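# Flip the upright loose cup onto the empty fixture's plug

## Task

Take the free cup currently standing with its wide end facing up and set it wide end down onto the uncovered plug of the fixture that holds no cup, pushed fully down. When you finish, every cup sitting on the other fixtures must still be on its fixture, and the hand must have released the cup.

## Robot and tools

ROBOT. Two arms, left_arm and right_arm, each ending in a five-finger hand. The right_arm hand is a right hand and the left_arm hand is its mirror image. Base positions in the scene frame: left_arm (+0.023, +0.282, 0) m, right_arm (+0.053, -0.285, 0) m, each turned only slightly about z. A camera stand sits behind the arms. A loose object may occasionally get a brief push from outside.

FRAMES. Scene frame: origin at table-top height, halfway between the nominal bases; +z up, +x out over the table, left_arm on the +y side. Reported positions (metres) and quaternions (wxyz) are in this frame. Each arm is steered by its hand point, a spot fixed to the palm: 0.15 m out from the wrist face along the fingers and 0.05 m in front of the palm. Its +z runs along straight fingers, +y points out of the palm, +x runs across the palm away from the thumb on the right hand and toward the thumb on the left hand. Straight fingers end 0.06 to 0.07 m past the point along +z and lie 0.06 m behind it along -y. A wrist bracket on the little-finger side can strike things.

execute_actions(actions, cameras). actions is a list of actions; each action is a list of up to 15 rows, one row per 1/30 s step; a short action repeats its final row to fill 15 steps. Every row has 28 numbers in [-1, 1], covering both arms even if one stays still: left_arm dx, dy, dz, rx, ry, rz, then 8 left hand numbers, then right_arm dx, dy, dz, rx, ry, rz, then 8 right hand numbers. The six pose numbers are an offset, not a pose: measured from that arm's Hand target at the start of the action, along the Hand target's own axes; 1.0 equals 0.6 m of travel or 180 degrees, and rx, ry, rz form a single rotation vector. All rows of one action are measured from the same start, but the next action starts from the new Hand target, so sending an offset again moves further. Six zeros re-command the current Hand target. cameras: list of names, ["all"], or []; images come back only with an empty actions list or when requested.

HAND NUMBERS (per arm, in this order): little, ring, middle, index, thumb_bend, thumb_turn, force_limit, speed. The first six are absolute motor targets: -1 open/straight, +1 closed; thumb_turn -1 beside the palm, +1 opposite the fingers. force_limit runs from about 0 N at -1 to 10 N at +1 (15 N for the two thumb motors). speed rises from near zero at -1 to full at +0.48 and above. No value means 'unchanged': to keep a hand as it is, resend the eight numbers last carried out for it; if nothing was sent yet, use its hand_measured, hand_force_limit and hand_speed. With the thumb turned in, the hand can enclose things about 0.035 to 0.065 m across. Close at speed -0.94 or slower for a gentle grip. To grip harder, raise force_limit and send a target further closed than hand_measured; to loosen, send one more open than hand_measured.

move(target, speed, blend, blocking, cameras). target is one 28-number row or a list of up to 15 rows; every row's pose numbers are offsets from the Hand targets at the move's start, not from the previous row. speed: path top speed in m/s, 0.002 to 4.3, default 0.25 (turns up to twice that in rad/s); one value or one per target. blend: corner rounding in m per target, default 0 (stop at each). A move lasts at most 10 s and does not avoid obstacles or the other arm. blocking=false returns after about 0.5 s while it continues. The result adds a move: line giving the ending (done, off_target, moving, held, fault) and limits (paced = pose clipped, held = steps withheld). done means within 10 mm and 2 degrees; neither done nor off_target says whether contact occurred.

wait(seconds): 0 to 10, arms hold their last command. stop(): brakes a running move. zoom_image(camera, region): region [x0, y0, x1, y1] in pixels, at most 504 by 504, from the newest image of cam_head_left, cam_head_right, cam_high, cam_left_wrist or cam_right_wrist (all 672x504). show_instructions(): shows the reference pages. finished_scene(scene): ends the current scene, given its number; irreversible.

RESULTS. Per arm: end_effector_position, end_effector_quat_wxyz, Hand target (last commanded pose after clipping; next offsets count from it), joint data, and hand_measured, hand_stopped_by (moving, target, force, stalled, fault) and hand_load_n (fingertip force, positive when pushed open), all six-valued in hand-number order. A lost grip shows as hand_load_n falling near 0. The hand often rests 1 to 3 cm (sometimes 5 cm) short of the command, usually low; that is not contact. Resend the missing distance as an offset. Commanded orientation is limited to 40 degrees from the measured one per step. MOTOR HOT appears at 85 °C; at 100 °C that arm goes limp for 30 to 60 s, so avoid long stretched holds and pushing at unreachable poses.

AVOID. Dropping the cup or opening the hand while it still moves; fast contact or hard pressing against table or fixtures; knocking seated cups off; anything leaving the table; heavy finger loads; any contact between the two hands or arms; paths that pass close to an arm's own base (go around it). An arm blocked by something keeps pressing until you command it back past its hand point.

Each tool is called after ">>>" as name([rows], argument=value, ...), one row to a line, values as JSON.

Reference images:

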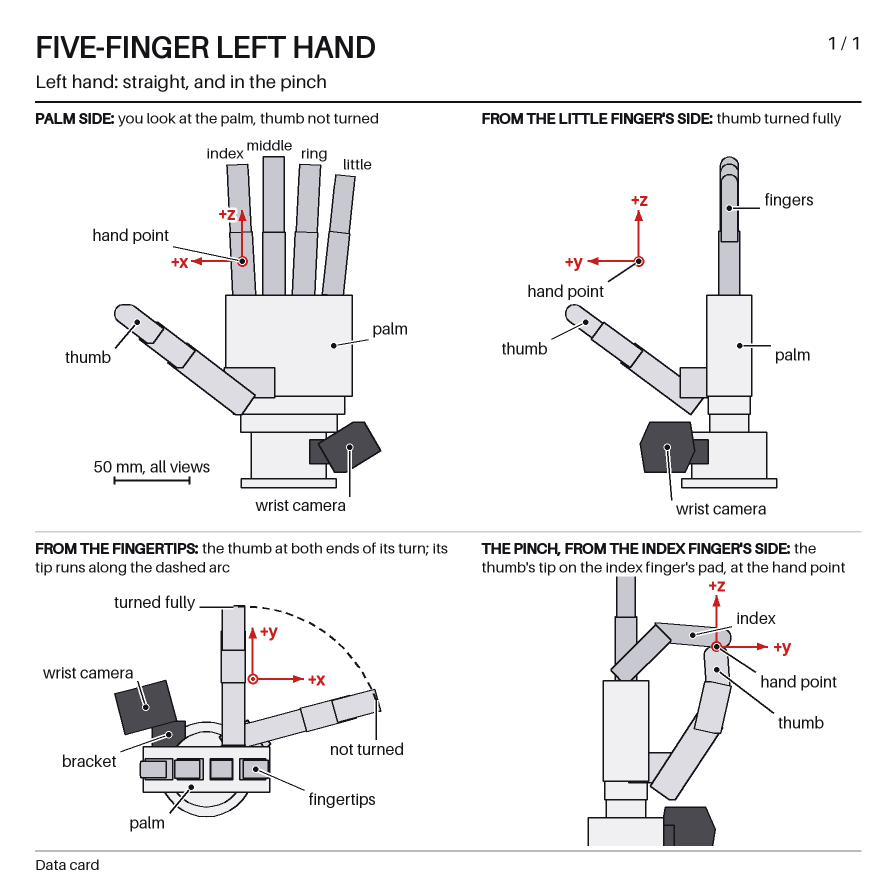

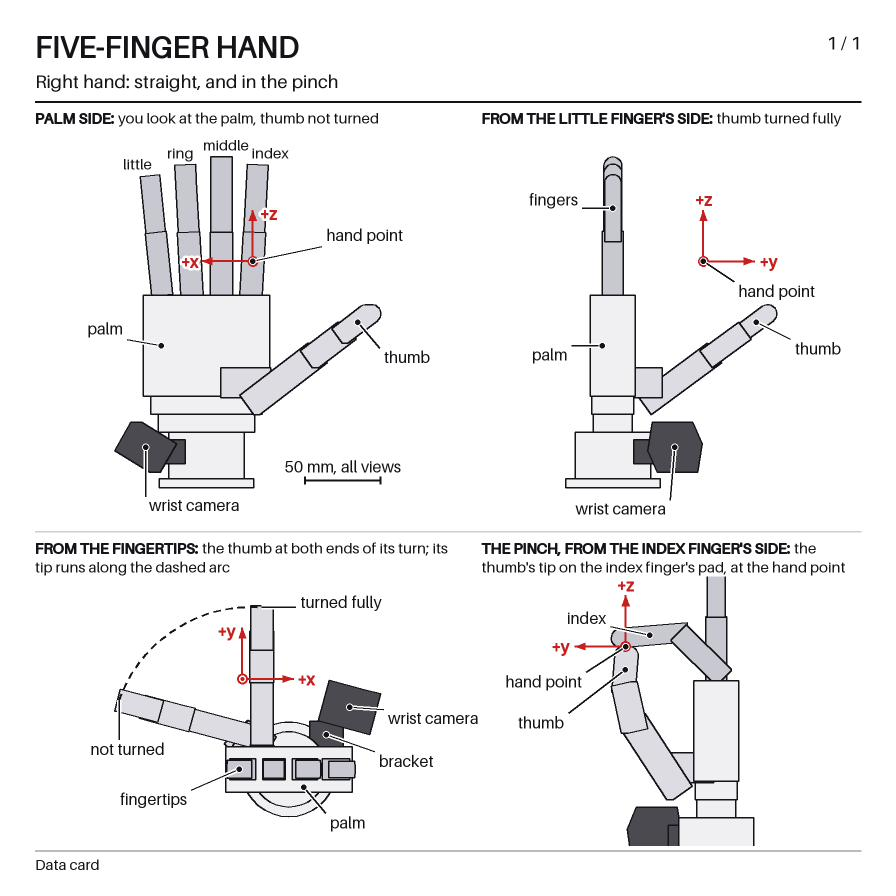

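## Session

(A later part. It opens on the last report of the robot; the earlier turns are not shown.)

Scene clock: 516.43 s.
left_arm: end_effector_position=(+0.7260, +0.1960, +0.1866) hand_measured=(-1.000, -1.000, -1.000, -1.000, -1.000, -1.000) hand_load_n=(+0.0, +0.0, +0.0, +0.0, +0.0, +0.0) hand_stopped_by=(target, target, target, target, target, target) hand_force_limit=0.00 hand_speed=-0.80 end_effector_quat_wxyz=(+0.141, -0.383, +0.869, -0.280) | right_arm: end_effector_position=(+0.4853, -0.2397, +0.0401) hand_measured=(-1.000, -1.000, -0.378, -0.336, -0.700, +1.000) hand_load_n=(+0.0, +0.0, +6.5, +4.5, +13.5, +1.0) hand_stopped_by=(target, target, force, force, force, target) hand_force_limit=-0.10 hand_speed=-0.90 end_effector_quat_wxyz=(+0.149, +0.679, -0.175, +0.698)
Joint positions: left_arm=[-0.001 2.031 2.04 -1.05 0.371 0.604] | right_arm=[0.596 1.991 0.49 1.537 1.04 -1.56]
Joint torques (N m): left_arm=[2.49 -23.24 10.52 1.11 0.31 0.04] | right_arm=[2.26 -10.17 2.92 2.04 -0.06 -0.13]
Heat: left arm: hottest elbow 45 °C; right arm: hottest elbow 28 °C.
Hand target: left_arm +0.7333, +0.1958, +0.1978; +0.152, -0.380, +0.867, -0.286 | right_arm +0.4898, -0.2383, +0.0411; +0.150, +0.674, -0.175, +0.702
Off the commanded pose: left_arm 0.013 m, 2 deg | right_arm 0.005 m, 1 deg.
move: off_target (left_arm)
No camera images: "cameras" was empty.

>>> move([
  [0,0,0,0,0,0,-1,-1,-1,-1,-1,-1,0,-0.8,0.3772,0.0212,-0.0445,0,0,0,-1,-1,0.7,0.6,0.4,1,-0.1,-0.9],
  [0,0,0,0,0,0,-1,-1,-1,-1,-1,-1,0,-0.8,0.393,-0.0095,-0.0588,0,-0.108,0.488,-1,-1,0.7,0.6,0.4,1,-0.1,-0.9],
  [0,0,0,0,0,0,-1,-1,-1,-1,-1,-1,0,-0.8,0.3908,-0.0615,-0.0663,0,-0.2164,0.9763,-1,-1,0.7,0.6,0.4,1,-0.1,-0.9],
], speed=[0.1,0.25,0.25], blend=0.02, cameras=["cam_high","cam_right_wrist","cam_head_left"])

Scene clock: 552.80 s.
left_arm: end_effector_position=(+0.7260, +0.1960, +0.1866) hand_measured=(-1.000, -1.000, -1.000, -1.000, -1.000, -1.000) hand_load_n=(+0.0, +0.0, +0.0, +0.0, +0.0, +0.0) hand_stopped_by=(target, target, target, target, target, target) hand_force_limit=0.00 hand_speed=-0.80 end_effector_quat_wxyz=(+0.141, -0.383, +0.869, -0.280) | right_arm: end_effector_position=(+0.4583, -0.1957, +0.2549) hand_measured=(-1.000, -1.000, -0.378, -0.336, -0.700, +1.000) hand_load_n=(+0.0, +0.0, +7.0, +4.0, +13.5, -0.5) hand_stopped_by=(target, target, force, force, force, target) hand_force_limit=-0.10 hand_speed=-0.90 end_effector_quat_wxyz=(+0.704, +0.006, +0.710, -0.017)
Joint positions: left_arm=[-0.001 2.031 2.04 -1.05 0.371 0.604] | right_arm=[0.184 0.915 0.219 0.688 0.198 1.556]
Joint torques (N m): left_arm=[2.32 -23.06 10.52 1.06 0.32 0.03] | right_arm=[3.19 -1.79 9.02 3.43 0.13 0.42]
Heat: left arm: hottest elbow 45 °C; right arm: hottest elbow 29 °C.
Hand target: left_arm +0.7333, +0.1958, +0.1978; +0.152, -0.380, +0.867, -0.286 | right_arm +0.4600, -0.1936, +0.2757; +0.723, +0.019, +0.691, +0.000
Off the commanded pose: left_arm 0.013 m, 2 deg | right_arm 0.021 m, 4 deg.
move: off_target (left_arm, right_arm)
Images, in order (width x height): cam_head_left 672x504, cam_high 672x504, cam_right_wrist 672x504.

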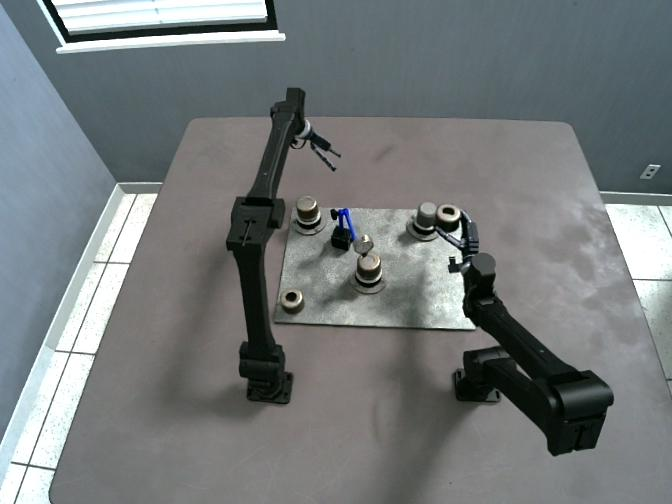

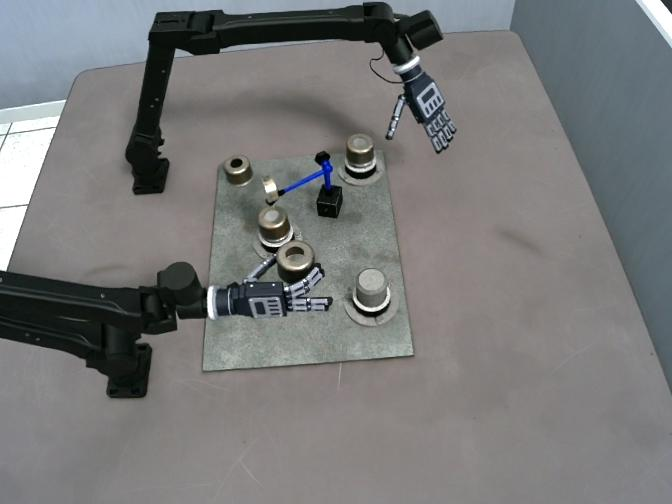

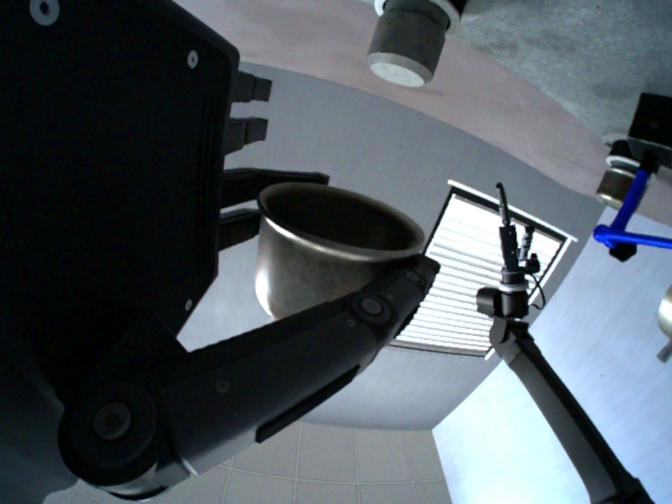

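>>> move(target=[0,0,0,0,0,0,-1,-1,-1,-1,-1,-1,0,-0.8,0.1043,0.0363,0.2315,0,-0.014,0.005,-1,-1,0.7,0.6,0.4,1,-0.1,-0.9], speed=0.15, cameras=["cam_high","cam_right_wrist","cam_head_left"])

>>> zoom_image(camera="cam_high", region=[310, 200, 430, 320])

>>> zoom_image(camera="cam_head_left", region=[370, 150, 490, 270])

>>> zoom_image(camera="cam_right_wrist", region=[220, 0, 480, 260])

Scene clock: 574.60 s.
left_arm: end_effector_position=(+0.7260, +0.1960, +0.1866) hand_measured=(-1.000, -1.000, -1.000, -1.000, -1.000, -1.000) hand_load_n=(+0.0, +0.0, +0.0, +0.0, +0.0, +0.0) hand_stopped_by=(target, target, target, target, target, target) hand_force_limit=0.00 hand_speed=-0.80 end_effector_quat_wxyz=(+0.141, -0.383, +0.869, -0.280) | right_arm: end_effector_position=(+0.5900, -0.1724, +0.1853) hand_measured=(-1.000, -1.000, -0.378, -0.336, -0.700, +1.000) hand_load_n=(+0.0, +0.0, +7.0, +4.5, +13.5, -0.5) hand_stopped_by=(target, target, force, force, force, target) hand_force_limit=-0.10 hand_speed=-0.90 end_effector_quat_wxyz=(+0.708, +0.007, +0.706, -0.011)
Joint positions: left_arm=[-0.001 2.031 2.04 -1.05 0.371 0.604] | right_arm=[0.184 1.643 0.491 1.154 0.191 1.565]
Joint torques (N m): left_arm=[2.32 -22.89 10.54 1.07 0.32 0.06] | right_arm=[2.2 -10.58 8.16 3.41 -0.11 0.41]
Heat: left arm: hottest elbow 45 °C; right arm: hottest elbow 30 °C.
Hand target: left_arm +0.7333, +0.1958, +0.1978; +0.152, -0.380, +0.867, -0.286 | right_arm +0.6022, -0.1742, +0.2199; +0.738, +0.025, +0.675, +0.005
Off the commanded pose: left_arm 0.013 m, 2 deg | right_arm 0.037 m, 6 deg.
move: off_target (left_arm, right_arm)
Images, in order (width x height): cam_head_left 672x504, cam_high 672x504, cam_right_wrist 672x504.

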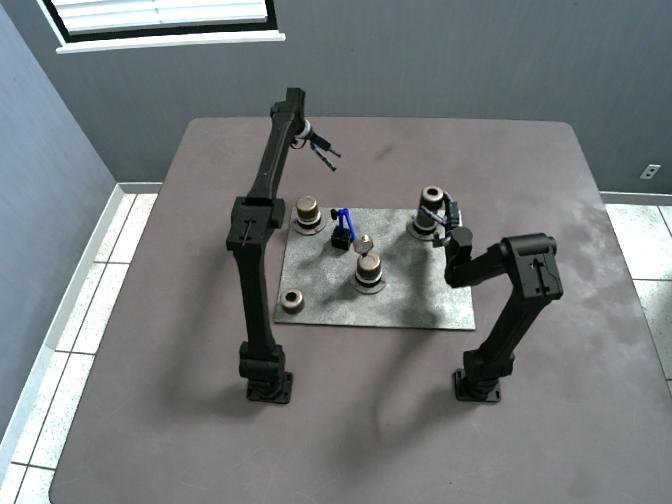

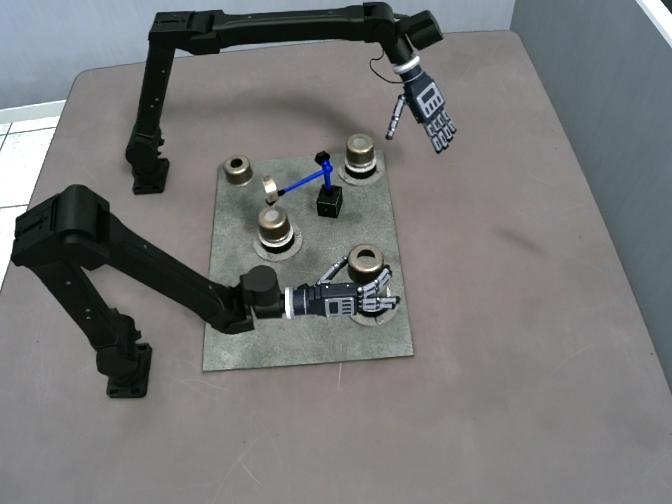

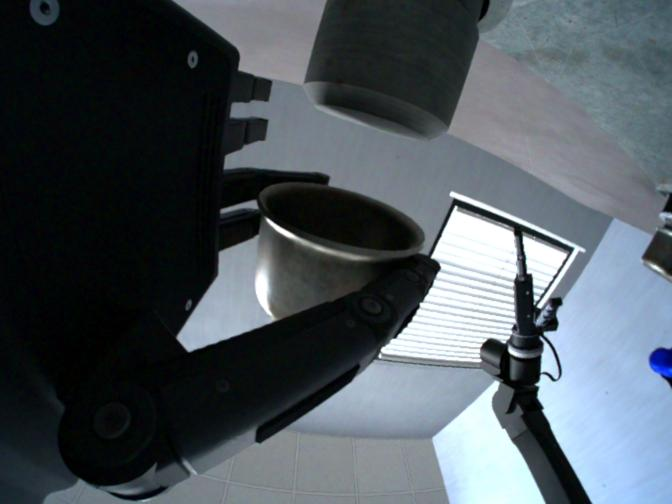

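Scaled by 4.200.

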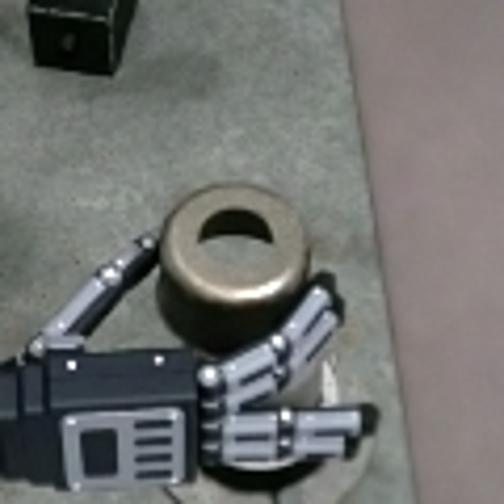

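Scaled by 4.200.

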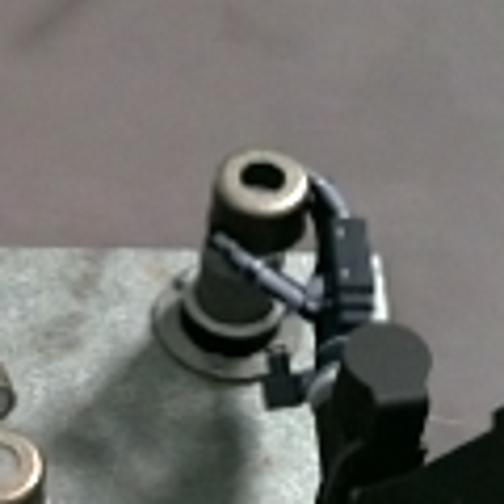

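Scaled by 1.938 from the camera's 672x504 image, which has a finer 960x720 frame.

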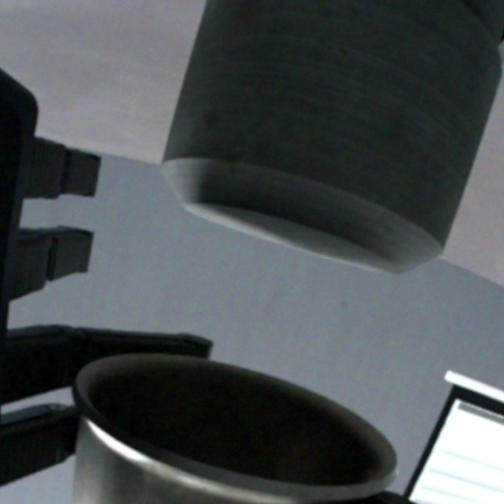

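>>> move(target=[0,0,0,0,0,0,-1,-1,-1,-1,-1,-1,0,-0.8,0.0388,-0.001,0.0222,0,0,0,-1,-1,0.7,0.6,0.4,1,-0.1,-0.9], speed=0.08, cameras=["cam_high","cam_right_wrist","cam_head_left"])

>>> zoom_image(camera="cam_high", region=[310, 200, 430, 320])

>>> zoom_image(camera="cam_head_left", region=[370, 150, 490, 270])

>>> zoom_image(camera="cam_right_wrist", region=[220, 0, 480, 260])

Scene clock: 615.13 s.
left_arm: end_effector_position=(+0.7260, +0.1960, +0.1866) hand_measured=(-1.000, -1.000, -1.000, -1.000, -1.000, -1.000) hand_load_n=(+0.0, +0.0, +0.0, +0.0, +0.0, +0.0) hand_stopped_by=(target, target, target, target, target, target) hand_force_limit=0.00 hand_speed=-0.80 end_effector_quat_wxyz=(+0.141, -0.383, +0.869, -0.280) | right_arm: end_effector_position=(+0.6041, -0.1714, +0.1659) hand_measured=(-1.000, -1.000, -0.378, -0.336, -0.700, +1.000) hand_load_n=(+0.0, +0.0, +7.0, +4.0, +13.5, -0.5) hand_stopped_by=(target, target, force, force, force, target) hand_force_limit=-0.10 hand_speed=-0.90 end_effector_quat_wxyz=(+0.709, +0.006, +0.705, -0.010)
Joint positions: left_arm=[-0.001 2.031 2.04 -1.05 0.371 0.604] | right_arm=[0.18 1.742 0.527 1.22 0.184 1.565]
Joint torques (N m): left_arm=[2.32 -22.89 10.51 1.03 0.3 0.03] | right_arm=[1.96 -11.11 7.77 3.4 -0.12 0.4]
Heat: left arm: hottest elbow 45 °C; right arm: hottest elbow 30 °C.
Hand target: left_arm +0.7333, +0.1958, +0.1978; +0.152, -0.380, +0.867, -0.286 | right_arm +0.6175, -0.1741, +0.1980; +0.738, +0.024, +0.675, +0.005
Off the commanded pose: left_arm 0.013 m, 2 deg | right_arm 0.035 m, 6 deg.
move: off_target (left_arm, right_arm)
Images, in order (width x height): cam_head_left 672x504, cam_high 672x504, cam_right_wrist 672x504.

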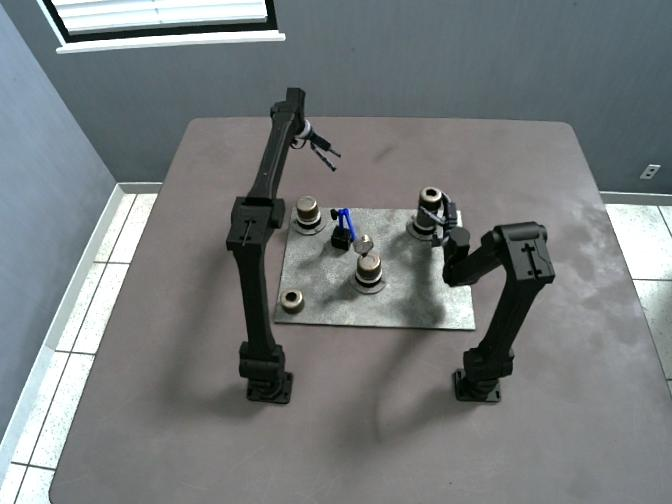

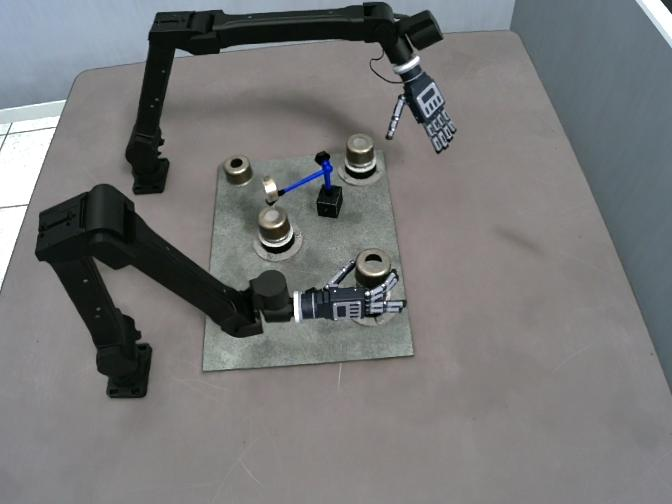

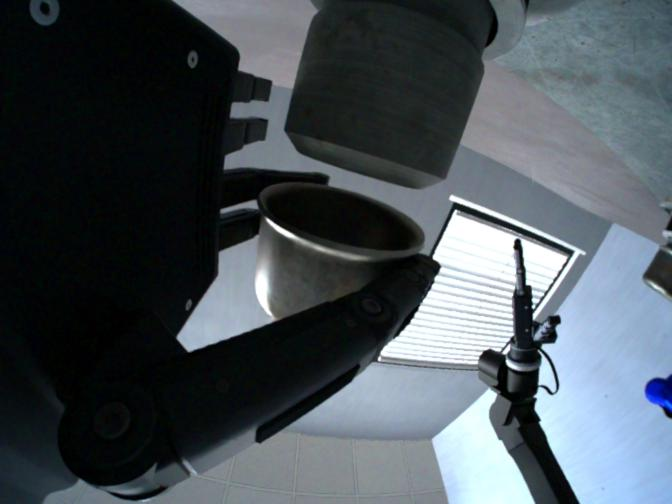

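Scaled by 4.200.

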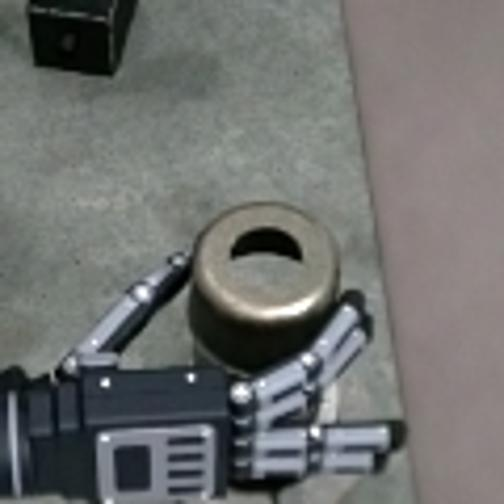

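Scaled by 4.200.

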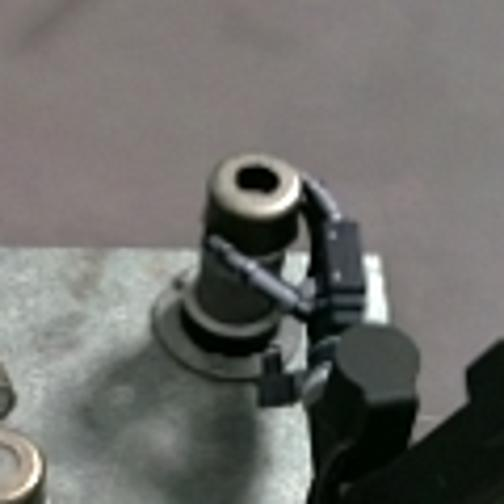

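Scaled by 1.938 from the camera's 672x504 image, which has a finer 960x720 frame.

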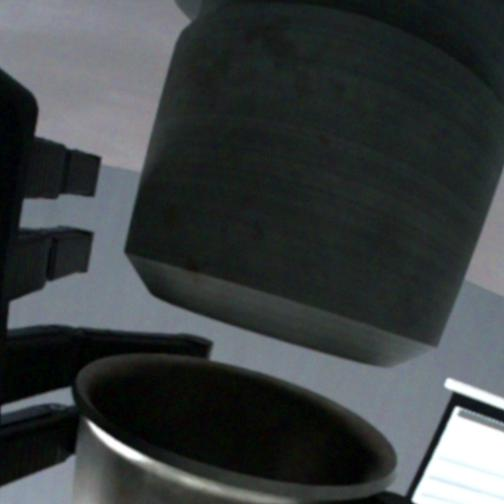

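>>> move(target=[0,0,0,0,0,0,-1,-1,-1,-1,-1,-1,0,-0.8,0.0201,-0.0008,0.001,0,0.005,0.015,-1,-1,0.7,0.6,0.4,1,-0.1,-0.9], speed=0.06, cameras=["cam_high","cam_right_wrist"])

>>> zoom_image(camera="cam_right_wrist", region=[220, 40, 480, 300])

>>> zoom_image(camera="cam_high", region=[310, 200, 430, 320])

Scene clock: 742.77 s.
left_arm: end_effector_position=(+0.7260, +0.1960, +0.1866) hand_measured=(-1.000, -1.000, -1.000, -1.000, -1.000, -1.000) hand_load_n=(+0.0, +0.0, +0.0, +0.0, +0.0, +0.0) hand_stopped_by=(target, target, target, target, target, target) hand_force_limit=0.00 hand_speed=-0.80 end_effector_quat_wxyz=(+0.141, -0.383, +0.869, -0.280) | right_arm: end_effector_position=(+0.6060, -0.1726, +0.1571) hand_measured=(-1.000, -1.000, -0.378, -0.336, -0.700, +1.000) hand_load_n=(+0.0, +0.0, +7.0, +4.0, +13.5, -0.5) hand_stopped_by=(target, target, force, force, force, target) hand_force_limit=-0.10 hand_speed=-0.90 end_effector_quat_wxyz=(+0.705, +0.023, +0.709, +0.008)
Joint positions: left_arm=[-0.001 2.031 2.04 -1.05 0.371 0.604] | right_arm=[0.179 1.777 0.532 1.239 0.183 1.615]
Joint torques (N m): left_arm=[2.2 -22.59 10.59 1.06 0.31 0.06] | right_arm=[2.2 -11.05 7.49 3.38 0.02 0.38]
Heat: left arm: hottest elbow 46 °C; right arm: hottest elbow 32 °C.
Hand target: left_arm +0.7333, +0.1958, +0.1978; +0.152, -0.380, +0.867, -0.286 | right_arm +0.6192, -0.1742, +0.1860; +0.732, +0.040, +0.680, +0.022
Off the commanded pose: left_arm 0.013 m, 2 deg | right_arm 0.032 m, 5 deg.
move: off_target (left_arm, right_arm)
Images, in order (width x height): cam_high 672x504, cam_right_wrist 672x504.

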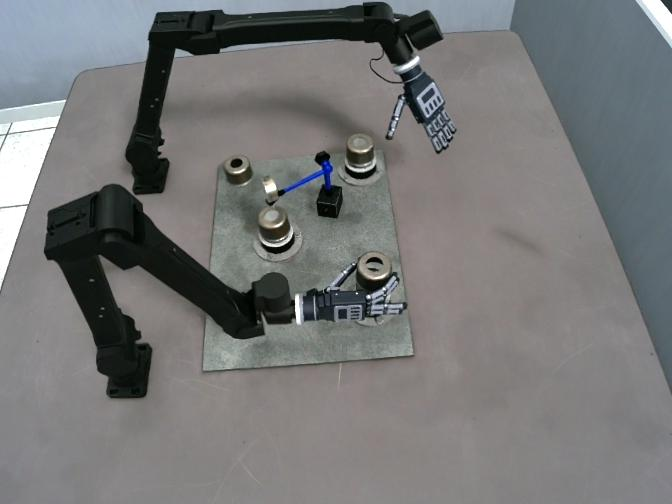

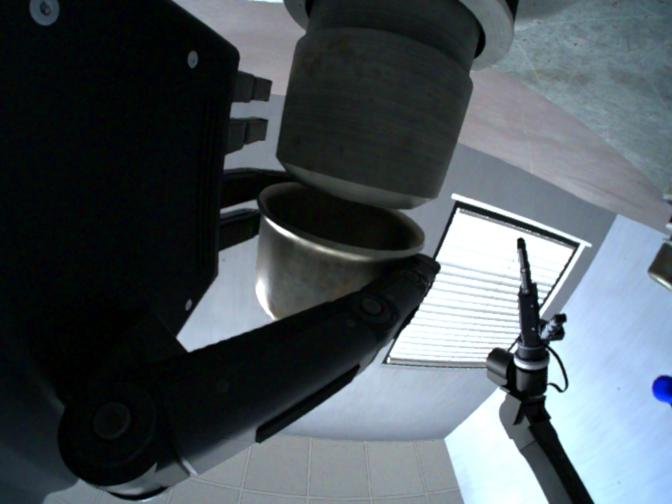

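Scaled by 1.938 from the camera's 672x504 image, which has a finer 960x720 frame.

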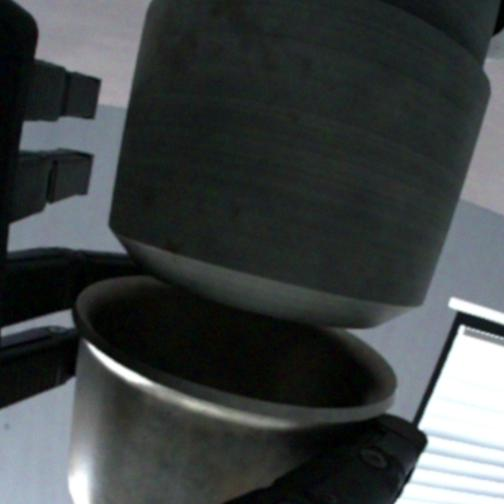

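Scaled by 4.200.

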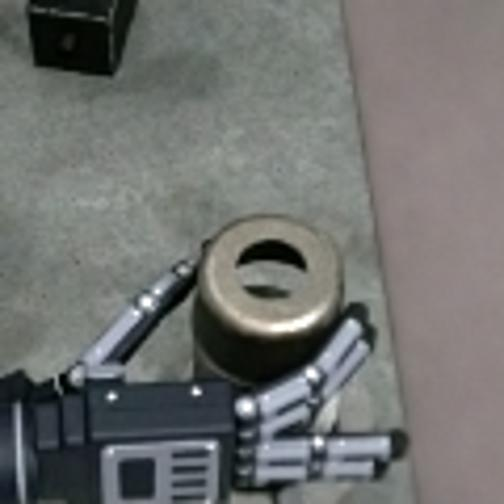

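>>> move(target=[0,0,0,0,0,0,-1,-1,-1,-1,-1,-1,0,-0.8,0.0172,0.0093,-0.0065,0,0,0,-1,-1,0.7,0.6,0.4,1,-0.1,-0.9], speed=0.05, cameras=["cam_high","cam_right_wrist"])

>>> zoom_image(camera="cam_right_wrist", region=[220, 40, 480, 300])

>>> zoom_image(camera="cam_high", region=[310, 200, 430, 320])

Scene clock: 768.33 s.
left_arm: end_effector_position=(+0.7260, +0.1960, +0.1866) hand_measured=(-1.000, -1.000, -1.000, -1.000, -1.000, -1.000) hand_load_n=(+0.0, +0.0, +0.5, +0.0, +0.0, +0.0) hand_stopped_by=(target, target, target, target, target, target) hand_force_limit=0.00 hand_speed=-0.80 end_effector_quat_wxyz=(+0.141, -0.383, +0.869, -0.280) | right_arm: end_effector_position=(+0.6057, -0.1723, +0.1495) hand_measured=(-1.000, -1.000, -0.378, -0.336, -0.700, +1.000) hand_load_n=(+0.0, +0.0, +6.5, +4.0, +14.0, -0.5) hand_stopped_by=(target, target, force, force, force, target) hand_force_limit=-0.10 hand_speed=-0.90 end_effector_quat_wxyz=(+0.707, +0.027, +0.707, +0.005)
Joint positions: left_arm=[-0.001 2.031 2.04 -1.05 0.371 0.604] | right_arm=[0.186 1.81 0.532 1.277 0.199 1.616]
Joint torques (N m): left_arm=[2.43 -22.83 10.45 1.09 0.3 0.02] | right_arm=[3.78 -11.16 6.86 3.43 0.11 0.39]
Heat: left arm: hottest elbow 46 °C; right arm: hottest elbow 32 °C.
Hand target: left_arm +0.7333, +0.1958, +0.1978; +0.152, -0.380, +0.867, -0.286 | right_arm +0.6162, -0.1675, +0.1760; +0.732, +0.040, +0.680, +0.023
Off the commanded pose: left_arm 0.013 m, 2 deg | right_arm 0.029 m, 5 deg.
move: off_target (left_arm, right_arm)
Images, in order (width x height): cam_high 672x504, cam_right_wrist 672x504.

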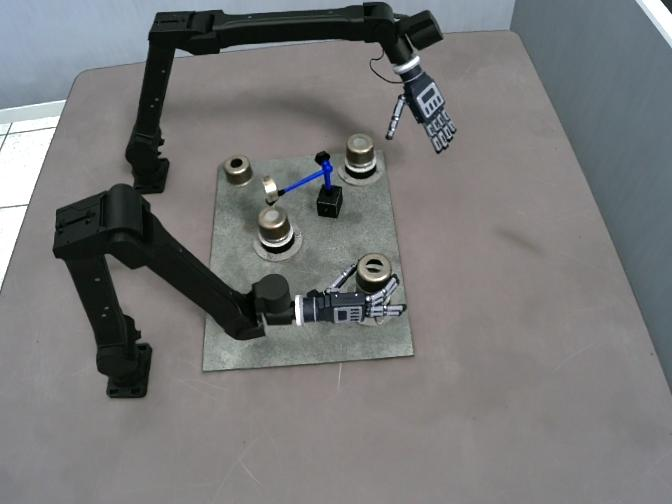

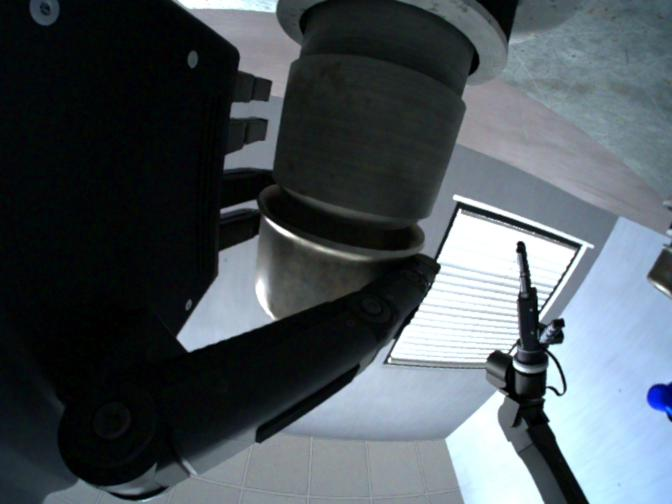

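Scaled by 1.938 from the camera's 672x504 image, which has a finer 960x720 frame.

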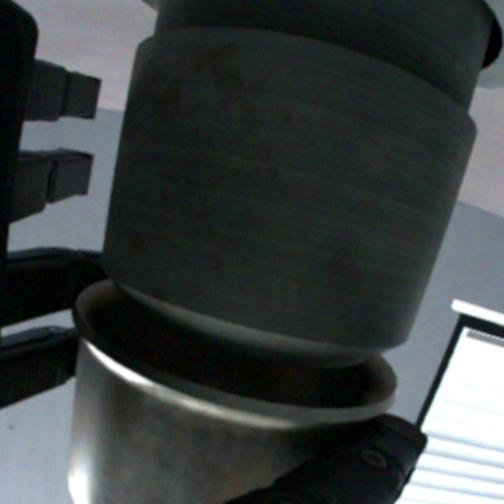

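Scaled by 4.200.

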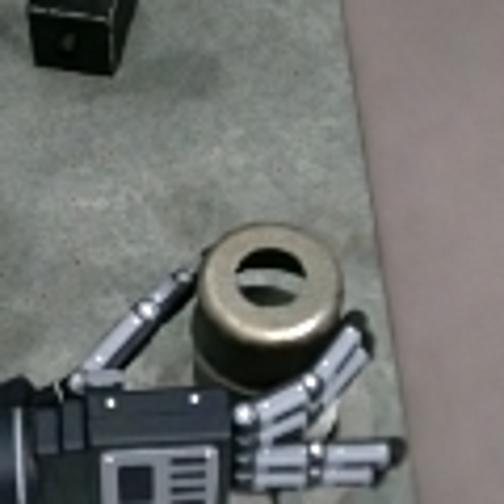

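>>> move(target=[0,0,0,0,0,0,-1,-1,-1,-1,-1,-1,0,-0.8,0.0165,0.0067,-0.0113,0,0,0,-1,-1,0.7,0.6,0.4,1,-0.1,-0.9], speed=0.05, cameras=["cam_high","cam_right_wrist"])

>>> zoom_image(camera="cam_right_wrist", region=[220, 40, 480, 300])

Scene clock: 782.77 s.
left_arm: end_effector_position=(+0.7260, +0.1960, +0.1866) hand_measured=(-1.000, -1.000, -1.000, -1.000, -1.000, -1.000) hand_load_n=(+0.0, +0.0, +0.0, +0.0, +0.0, +0.0) hand_stopped_by=(target, target, target, target, target, target) hand_force_limit=0.00 hand_speed=-0.80 end_effector_quat_wxyz=(+0.141, -0.383, +0.869, -0.280) | right_arm: end_effector_position=(+0.6036, -0.1660, +0.1444) hand_measured=(-1.000, -1.000, -0.378, -0.336, -0.700, +1.000) hand_load_n=(+0.0, +0.0, +6.5, +4.0, +14.0, -0.5) hand_stopped_by=(target, target, force, force, force, target) hand_force_limit=-0.10 hand_speed=-0.90 end_effector_quat_wxyz=(+0.711, +0.027, +0.703, +0.006)
Joint positions: left_arm=[-0.001 2.031 2.04 -1.05 0.371 0.604] | right_arm=[0.203 1.841 0.532 1.32 0.216 1.616]
Joint torques (N m): left_arm=[2.55 -22.77 10.41 0.99 0.32 0.02] | right_arm=[3.08 -11.4 5.78 3.41 0.12 0.37]
Heat: left arm: hottest elbow 46 °C; right arm: hottest elbow 32 °C.
Hand target: left_arm +0.7333, +0.1958, +0.1978; +0.152, -0.380, +0.867, -0.286 | right_arm +0.6103, -0.1624, +0.1660; +0.732, +0.040, +0.680, +0.023
Off the commanded pose: left_arm 0.013 m, 2 deg | right_arm 0.023 m, 4 deg.
move: off_target (left_arm, right_arm)
Images, in order (width x height): cam_high 672x504, cam_right_wrist 672x504.

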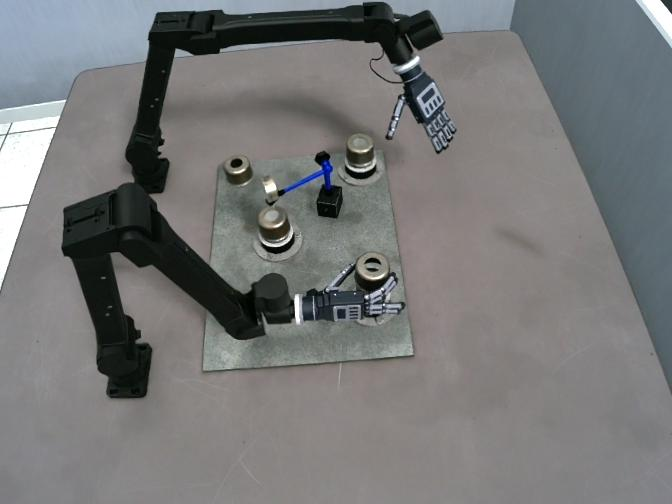

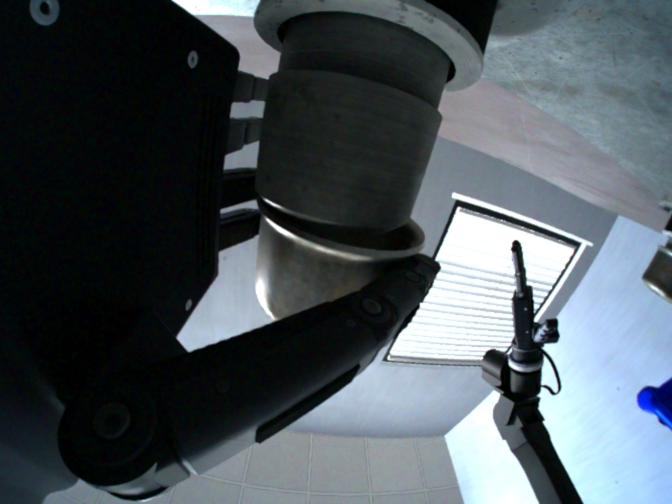

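Scaled by 1.938 from the camera's 672x504 image, which has a finer 960x720 frame.

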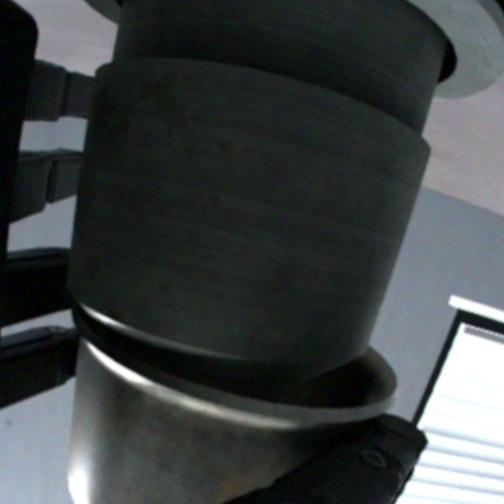

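>>> move(target=[0,0,0,0,0,0,-1,-1,-1,-1,-1,-1,0,-0.8,-0.0081,-0.0168,0.001,0,0,0,-1,-1,0.7,0.6,0.4,1,-0.1,-0.9], speed=0.05, cameras=["cam_high","cam_right_wrist"])

>>> zoom_image(camera="cam_right_wrist", region=[220, 40, 480, 300])

>>> zoom_image(camera="cam_high", region=[310, 200, 430, 320])

Scene clock: 798.83 s.
left_arm: end_effector_position=(+0.7260, +0.1960, +0.1866) hand_measured=(-1.000, -1.000, -1.000, -1.000, -1.000, -1.000) hand_load_n=(-0.5, +0.0, +0.0, +0.0, +0.0, +0.0) hand_stopped_by=(target, target, target, target, target, target) hand_force_limit=0.00 hand_speed=-0.80 end_effector_quat_wxyz=(+0.141, -0.383, +0.869, -0.280) | right_arm: end_effector_position=(+0.6042, -0.1700, +0.1444) hand_measured=(-1.000, -1.000, -0.378, -0.336, -0.700, +1.000) hand_load_n=(+0.0, +0.0, +7.0, +4.0, +13.5, -0.5) hand_stopped_by=(target, target, force, force, force, target) hand_force_limit=-0.10 hand_speed=-0.90 end_effector_quat_wxyz=(+0.711, +0.025, +0.703, +0.008)
Joint positions: left_arm=[-0.001 2.031 2.04 -1.05 0.371 0.604] | right_arm=[0.188 1.841 0.532 1.32 0.194 1.616]
Joint torques (N m): left_arm=[2.37 -22.77 10.56 1.06 0.31 0.04] | right_arm=[1.96 -12.75 5.35 3 -0.15 0.39]
Heat: left arm: hottest elbow 46 °C; right arm: hottest elbow 31 °C.
Hand target: left_arm +0.7333, +0.1958, +0.1978; +0.152, -0.380, +0.867, -0.286 | right_arm +0.6103, -0.1729, +0.1700; +0.732, +0.040, +0.680, +0.023
Off the commanded pose: left_arm 0.013 m, 2 deg | right_arm 0.026 m, 4 deg.
move: off_target (left_arm, right_arm)
Images, in order (width x height): cam_high 672x504, cam_right_wrist 672x504.

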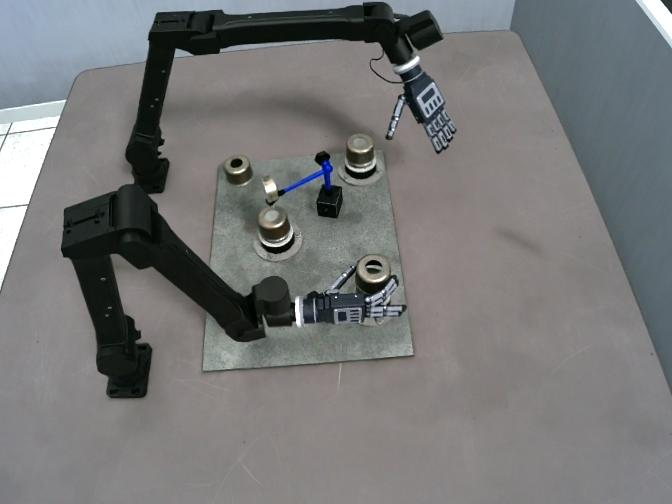

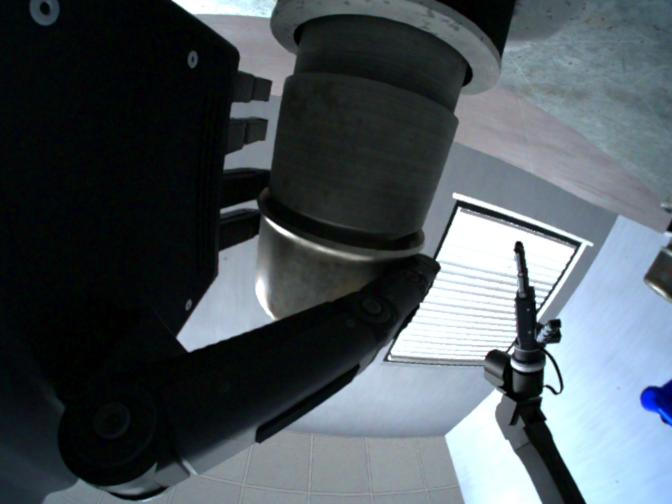

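Scaled by 1.938 from the camera's 672x504 image, which has a finer 960x720 frame.

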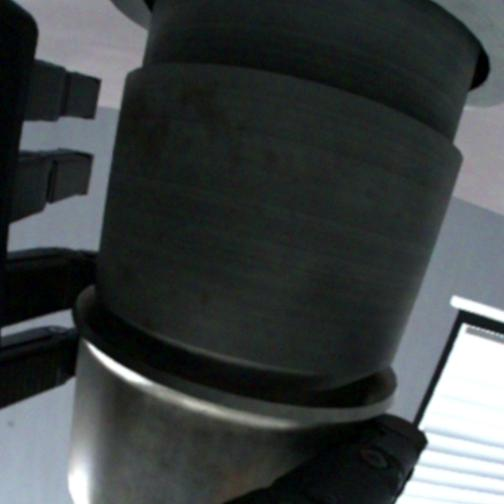

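Scaled by 4.200.

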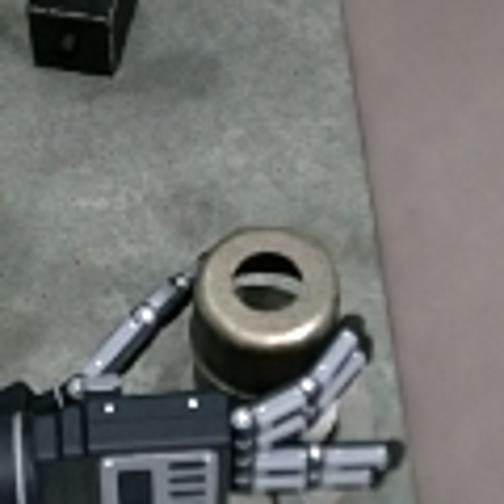

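>>> move(target=[0,0,0,0,0,0,-1,-1,-1,-1,-1,-1,0,-0.8,0.0232,-0.0021,-0.0017,0,0,0,-1,-1,0.7,0.6,0.4,1,-0.1,-0.9], speed=0.05, cameras=["cam_high","cam_right_wrist"])

>>> zoom_image(camera="cam_right_wrist", region=[220, 40, 480, 300])

Scene clock: 812.10 s.
left_arm: end_effector_position=(+0.7260, +0.1960, +0.1866) hand_measured=(-1.000, -1.000, -1.000, -1.000, -1.000, -1.000) hand_load_n=(+0.0, +0.0, +0.0, +0.0, +0.0, +0.0) hand_stopped_by=(target, target, target, target, target, target) hand_force_limit=0.00 hand_speed=-0.80 end_effector_quat_wxyz=(+0.141, -0.383, +0.869, -0.280) | right_arm: end_effector_position=(+0.6030, -0.1701, +0.1375) hand_measured=(-1.000, -1.000, -0.378, -0.336, -0.700, +1.000) hand_load_n=(+0.0, +0.0, +6.5, +4.0, +13.5, -0.5) hand_stopped_by=(target, target, force, force, force, target) hand_force_limit=-0.10 hand_speed=-0.90 end_effector_quat_wxyz=(+0.713, +0.026, +0.701, +0.010)
Joint positions: left_arm=[-0.001 2.031 2.04 -1.05 0.371 0.604] | right_arm=[0.188 1.875 0.532 1.36 0.193 1.618]
Joint torques (N m): left_arm=[2.02 -22.71 10.51 0.98 0.31 0.03] | right_arm=[2.02 -11.28 5.35 3.26 -0.08 0.36]
Heat: left arm: hottest elbow 46 °C; right arm: hottest elbow 31 °C.
Hand target: left_arm +0.7333, +0.1958, +0.1978; +0.152, -0.380, +0.867, -0.286 | right_arm +0.6103, -0.1729, +0.1559; +0.732, +0.040, +0.680, +0.023
Off the commanded pose: left_arm 0.013 m, 2 deg | right_arm 0.020 m, 4 deg.
move: off_target (left_arm, right_arm)
Images, in order (width x height): cam_high 672x504, cam_right_wrist 672x504.

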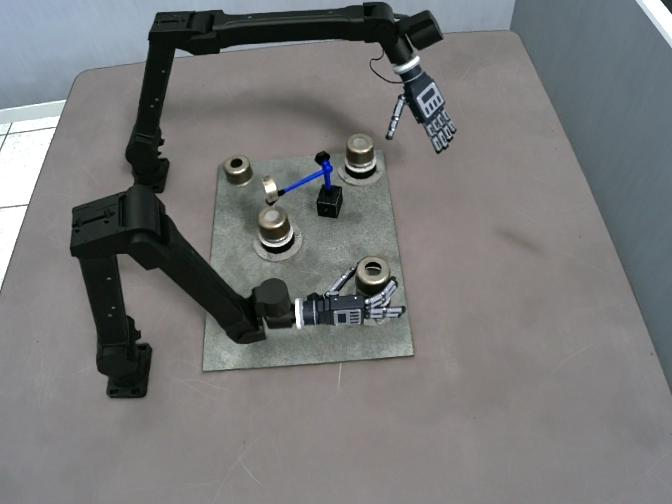

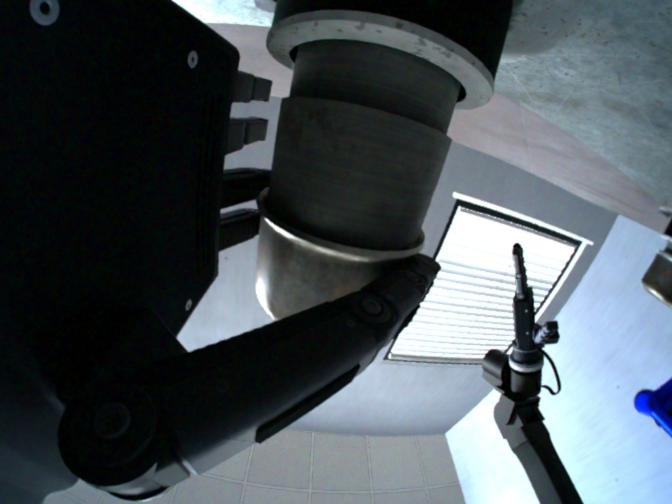

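Scaled by 1.938 from the camera's 672x504 image, which has a finer 960x720 frame.

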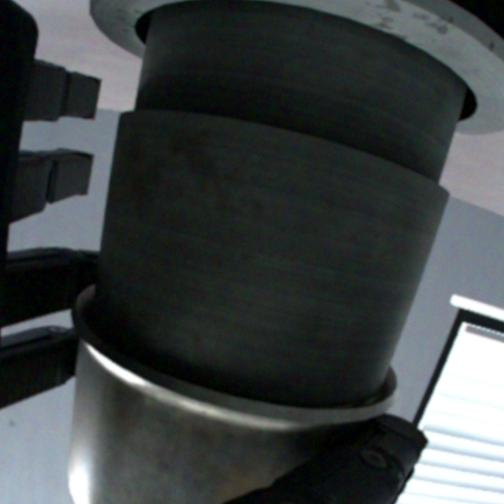

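>>> move(target=[0,0,0,0,0,0,-1,-1,-1,-1,-1,-1,0,-0.8,0.0232,-0.0003,-0.0017,0,0,0,-1,-1,0.7,0.6,0.4,1,-0.1,-0.9], speed=0.05, cameras=["cam_right_wrist"])

>>> zoom_image(camera="cam_right_wrist", region=[220, 40, 480, 300])

Scene clock: 820.27 s.
left_arm: end_effector_position=(+0.7260, +0.1960, +0.1866) hand_measured=(-1.000, -1.000, -1.000, -1.000, -1.000, -1.000) hand_load_n=(+0.0, +0.0, +0.0, +0.0, +0.0, +0.0) hand_stopped_by=(target, target, target, target, target, target) hand_force_limit=0.00 hand_speed=-0.80 end_effector_quat_wxyz=(+0.141, -0.383, +0.869, -0.280) | right_arm: end_effector_position=(+0.6007, -0.1708, +0.1294) hand_measured=(-1.000, -1.000, -0.378, -0.336, -0.700, +1.000) hand_load_n=(+0.0, +0.0, +6.0, +4.0, +13.5, +0.0) hand_stopped_by=(target, target, force, force, force, target) hand_force_limit=-0.10 hand_speed=-0.90 end_effector_quat_wxyz=(+0.717, +0.030, +0.696, +0.014)
Joint positions: left_arm=[-0.001 2.031 2.04 -1.05 0.371 0.604] | right_arm=[0.188 1.922 0.532 1.42 0.193 1.628]
Joint torques (N m): left_arm=[2.02 -22.83 10.47 1.03 0.32 0.06] | right_arm=[2.32 -10.99 5.49 2.74 0.06 0.28]
Heat: left arm: hottest elbow 46 °C; right arm: hottest elbow 31 °C.
Hand target: left_arm +0.7333, +0.1958, +0.1978; +0.152, -0.380, +0.867, -0.286 | right_arm +0.6103, -0.1718, +0.1420; +0.732, +0.040, +0.680, +0.023
Off the commanded pose: left_arm 0.013 m, 2 deg | right_arm 0.016 m, 3 deg.
move: off_target (left_arm, right_arm)
Images, in order (width x height): cam_right_wrist 672x504.

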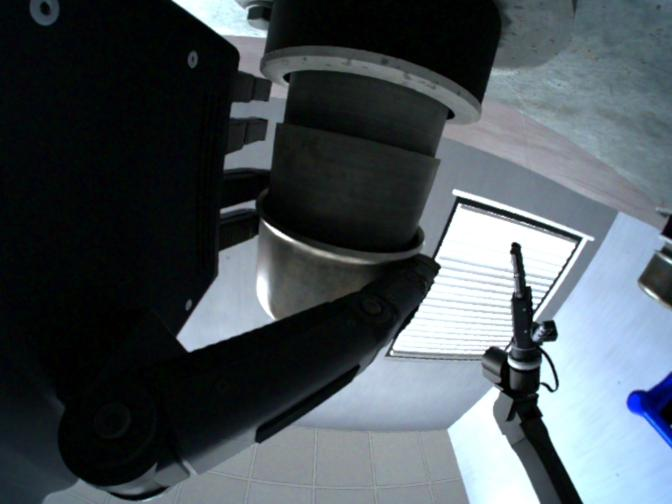

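Scaled by 1.938 from the camera's 672x504 image, which has a finer 960x720 frame.

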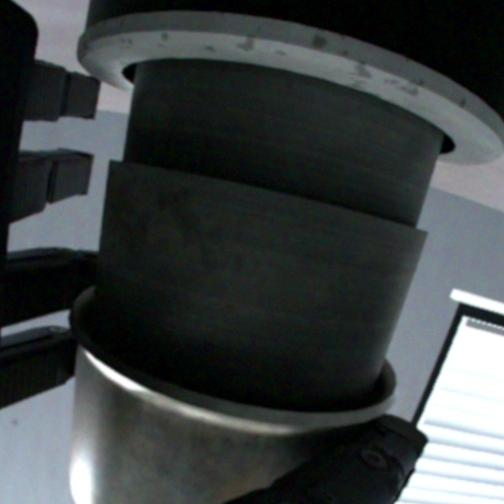

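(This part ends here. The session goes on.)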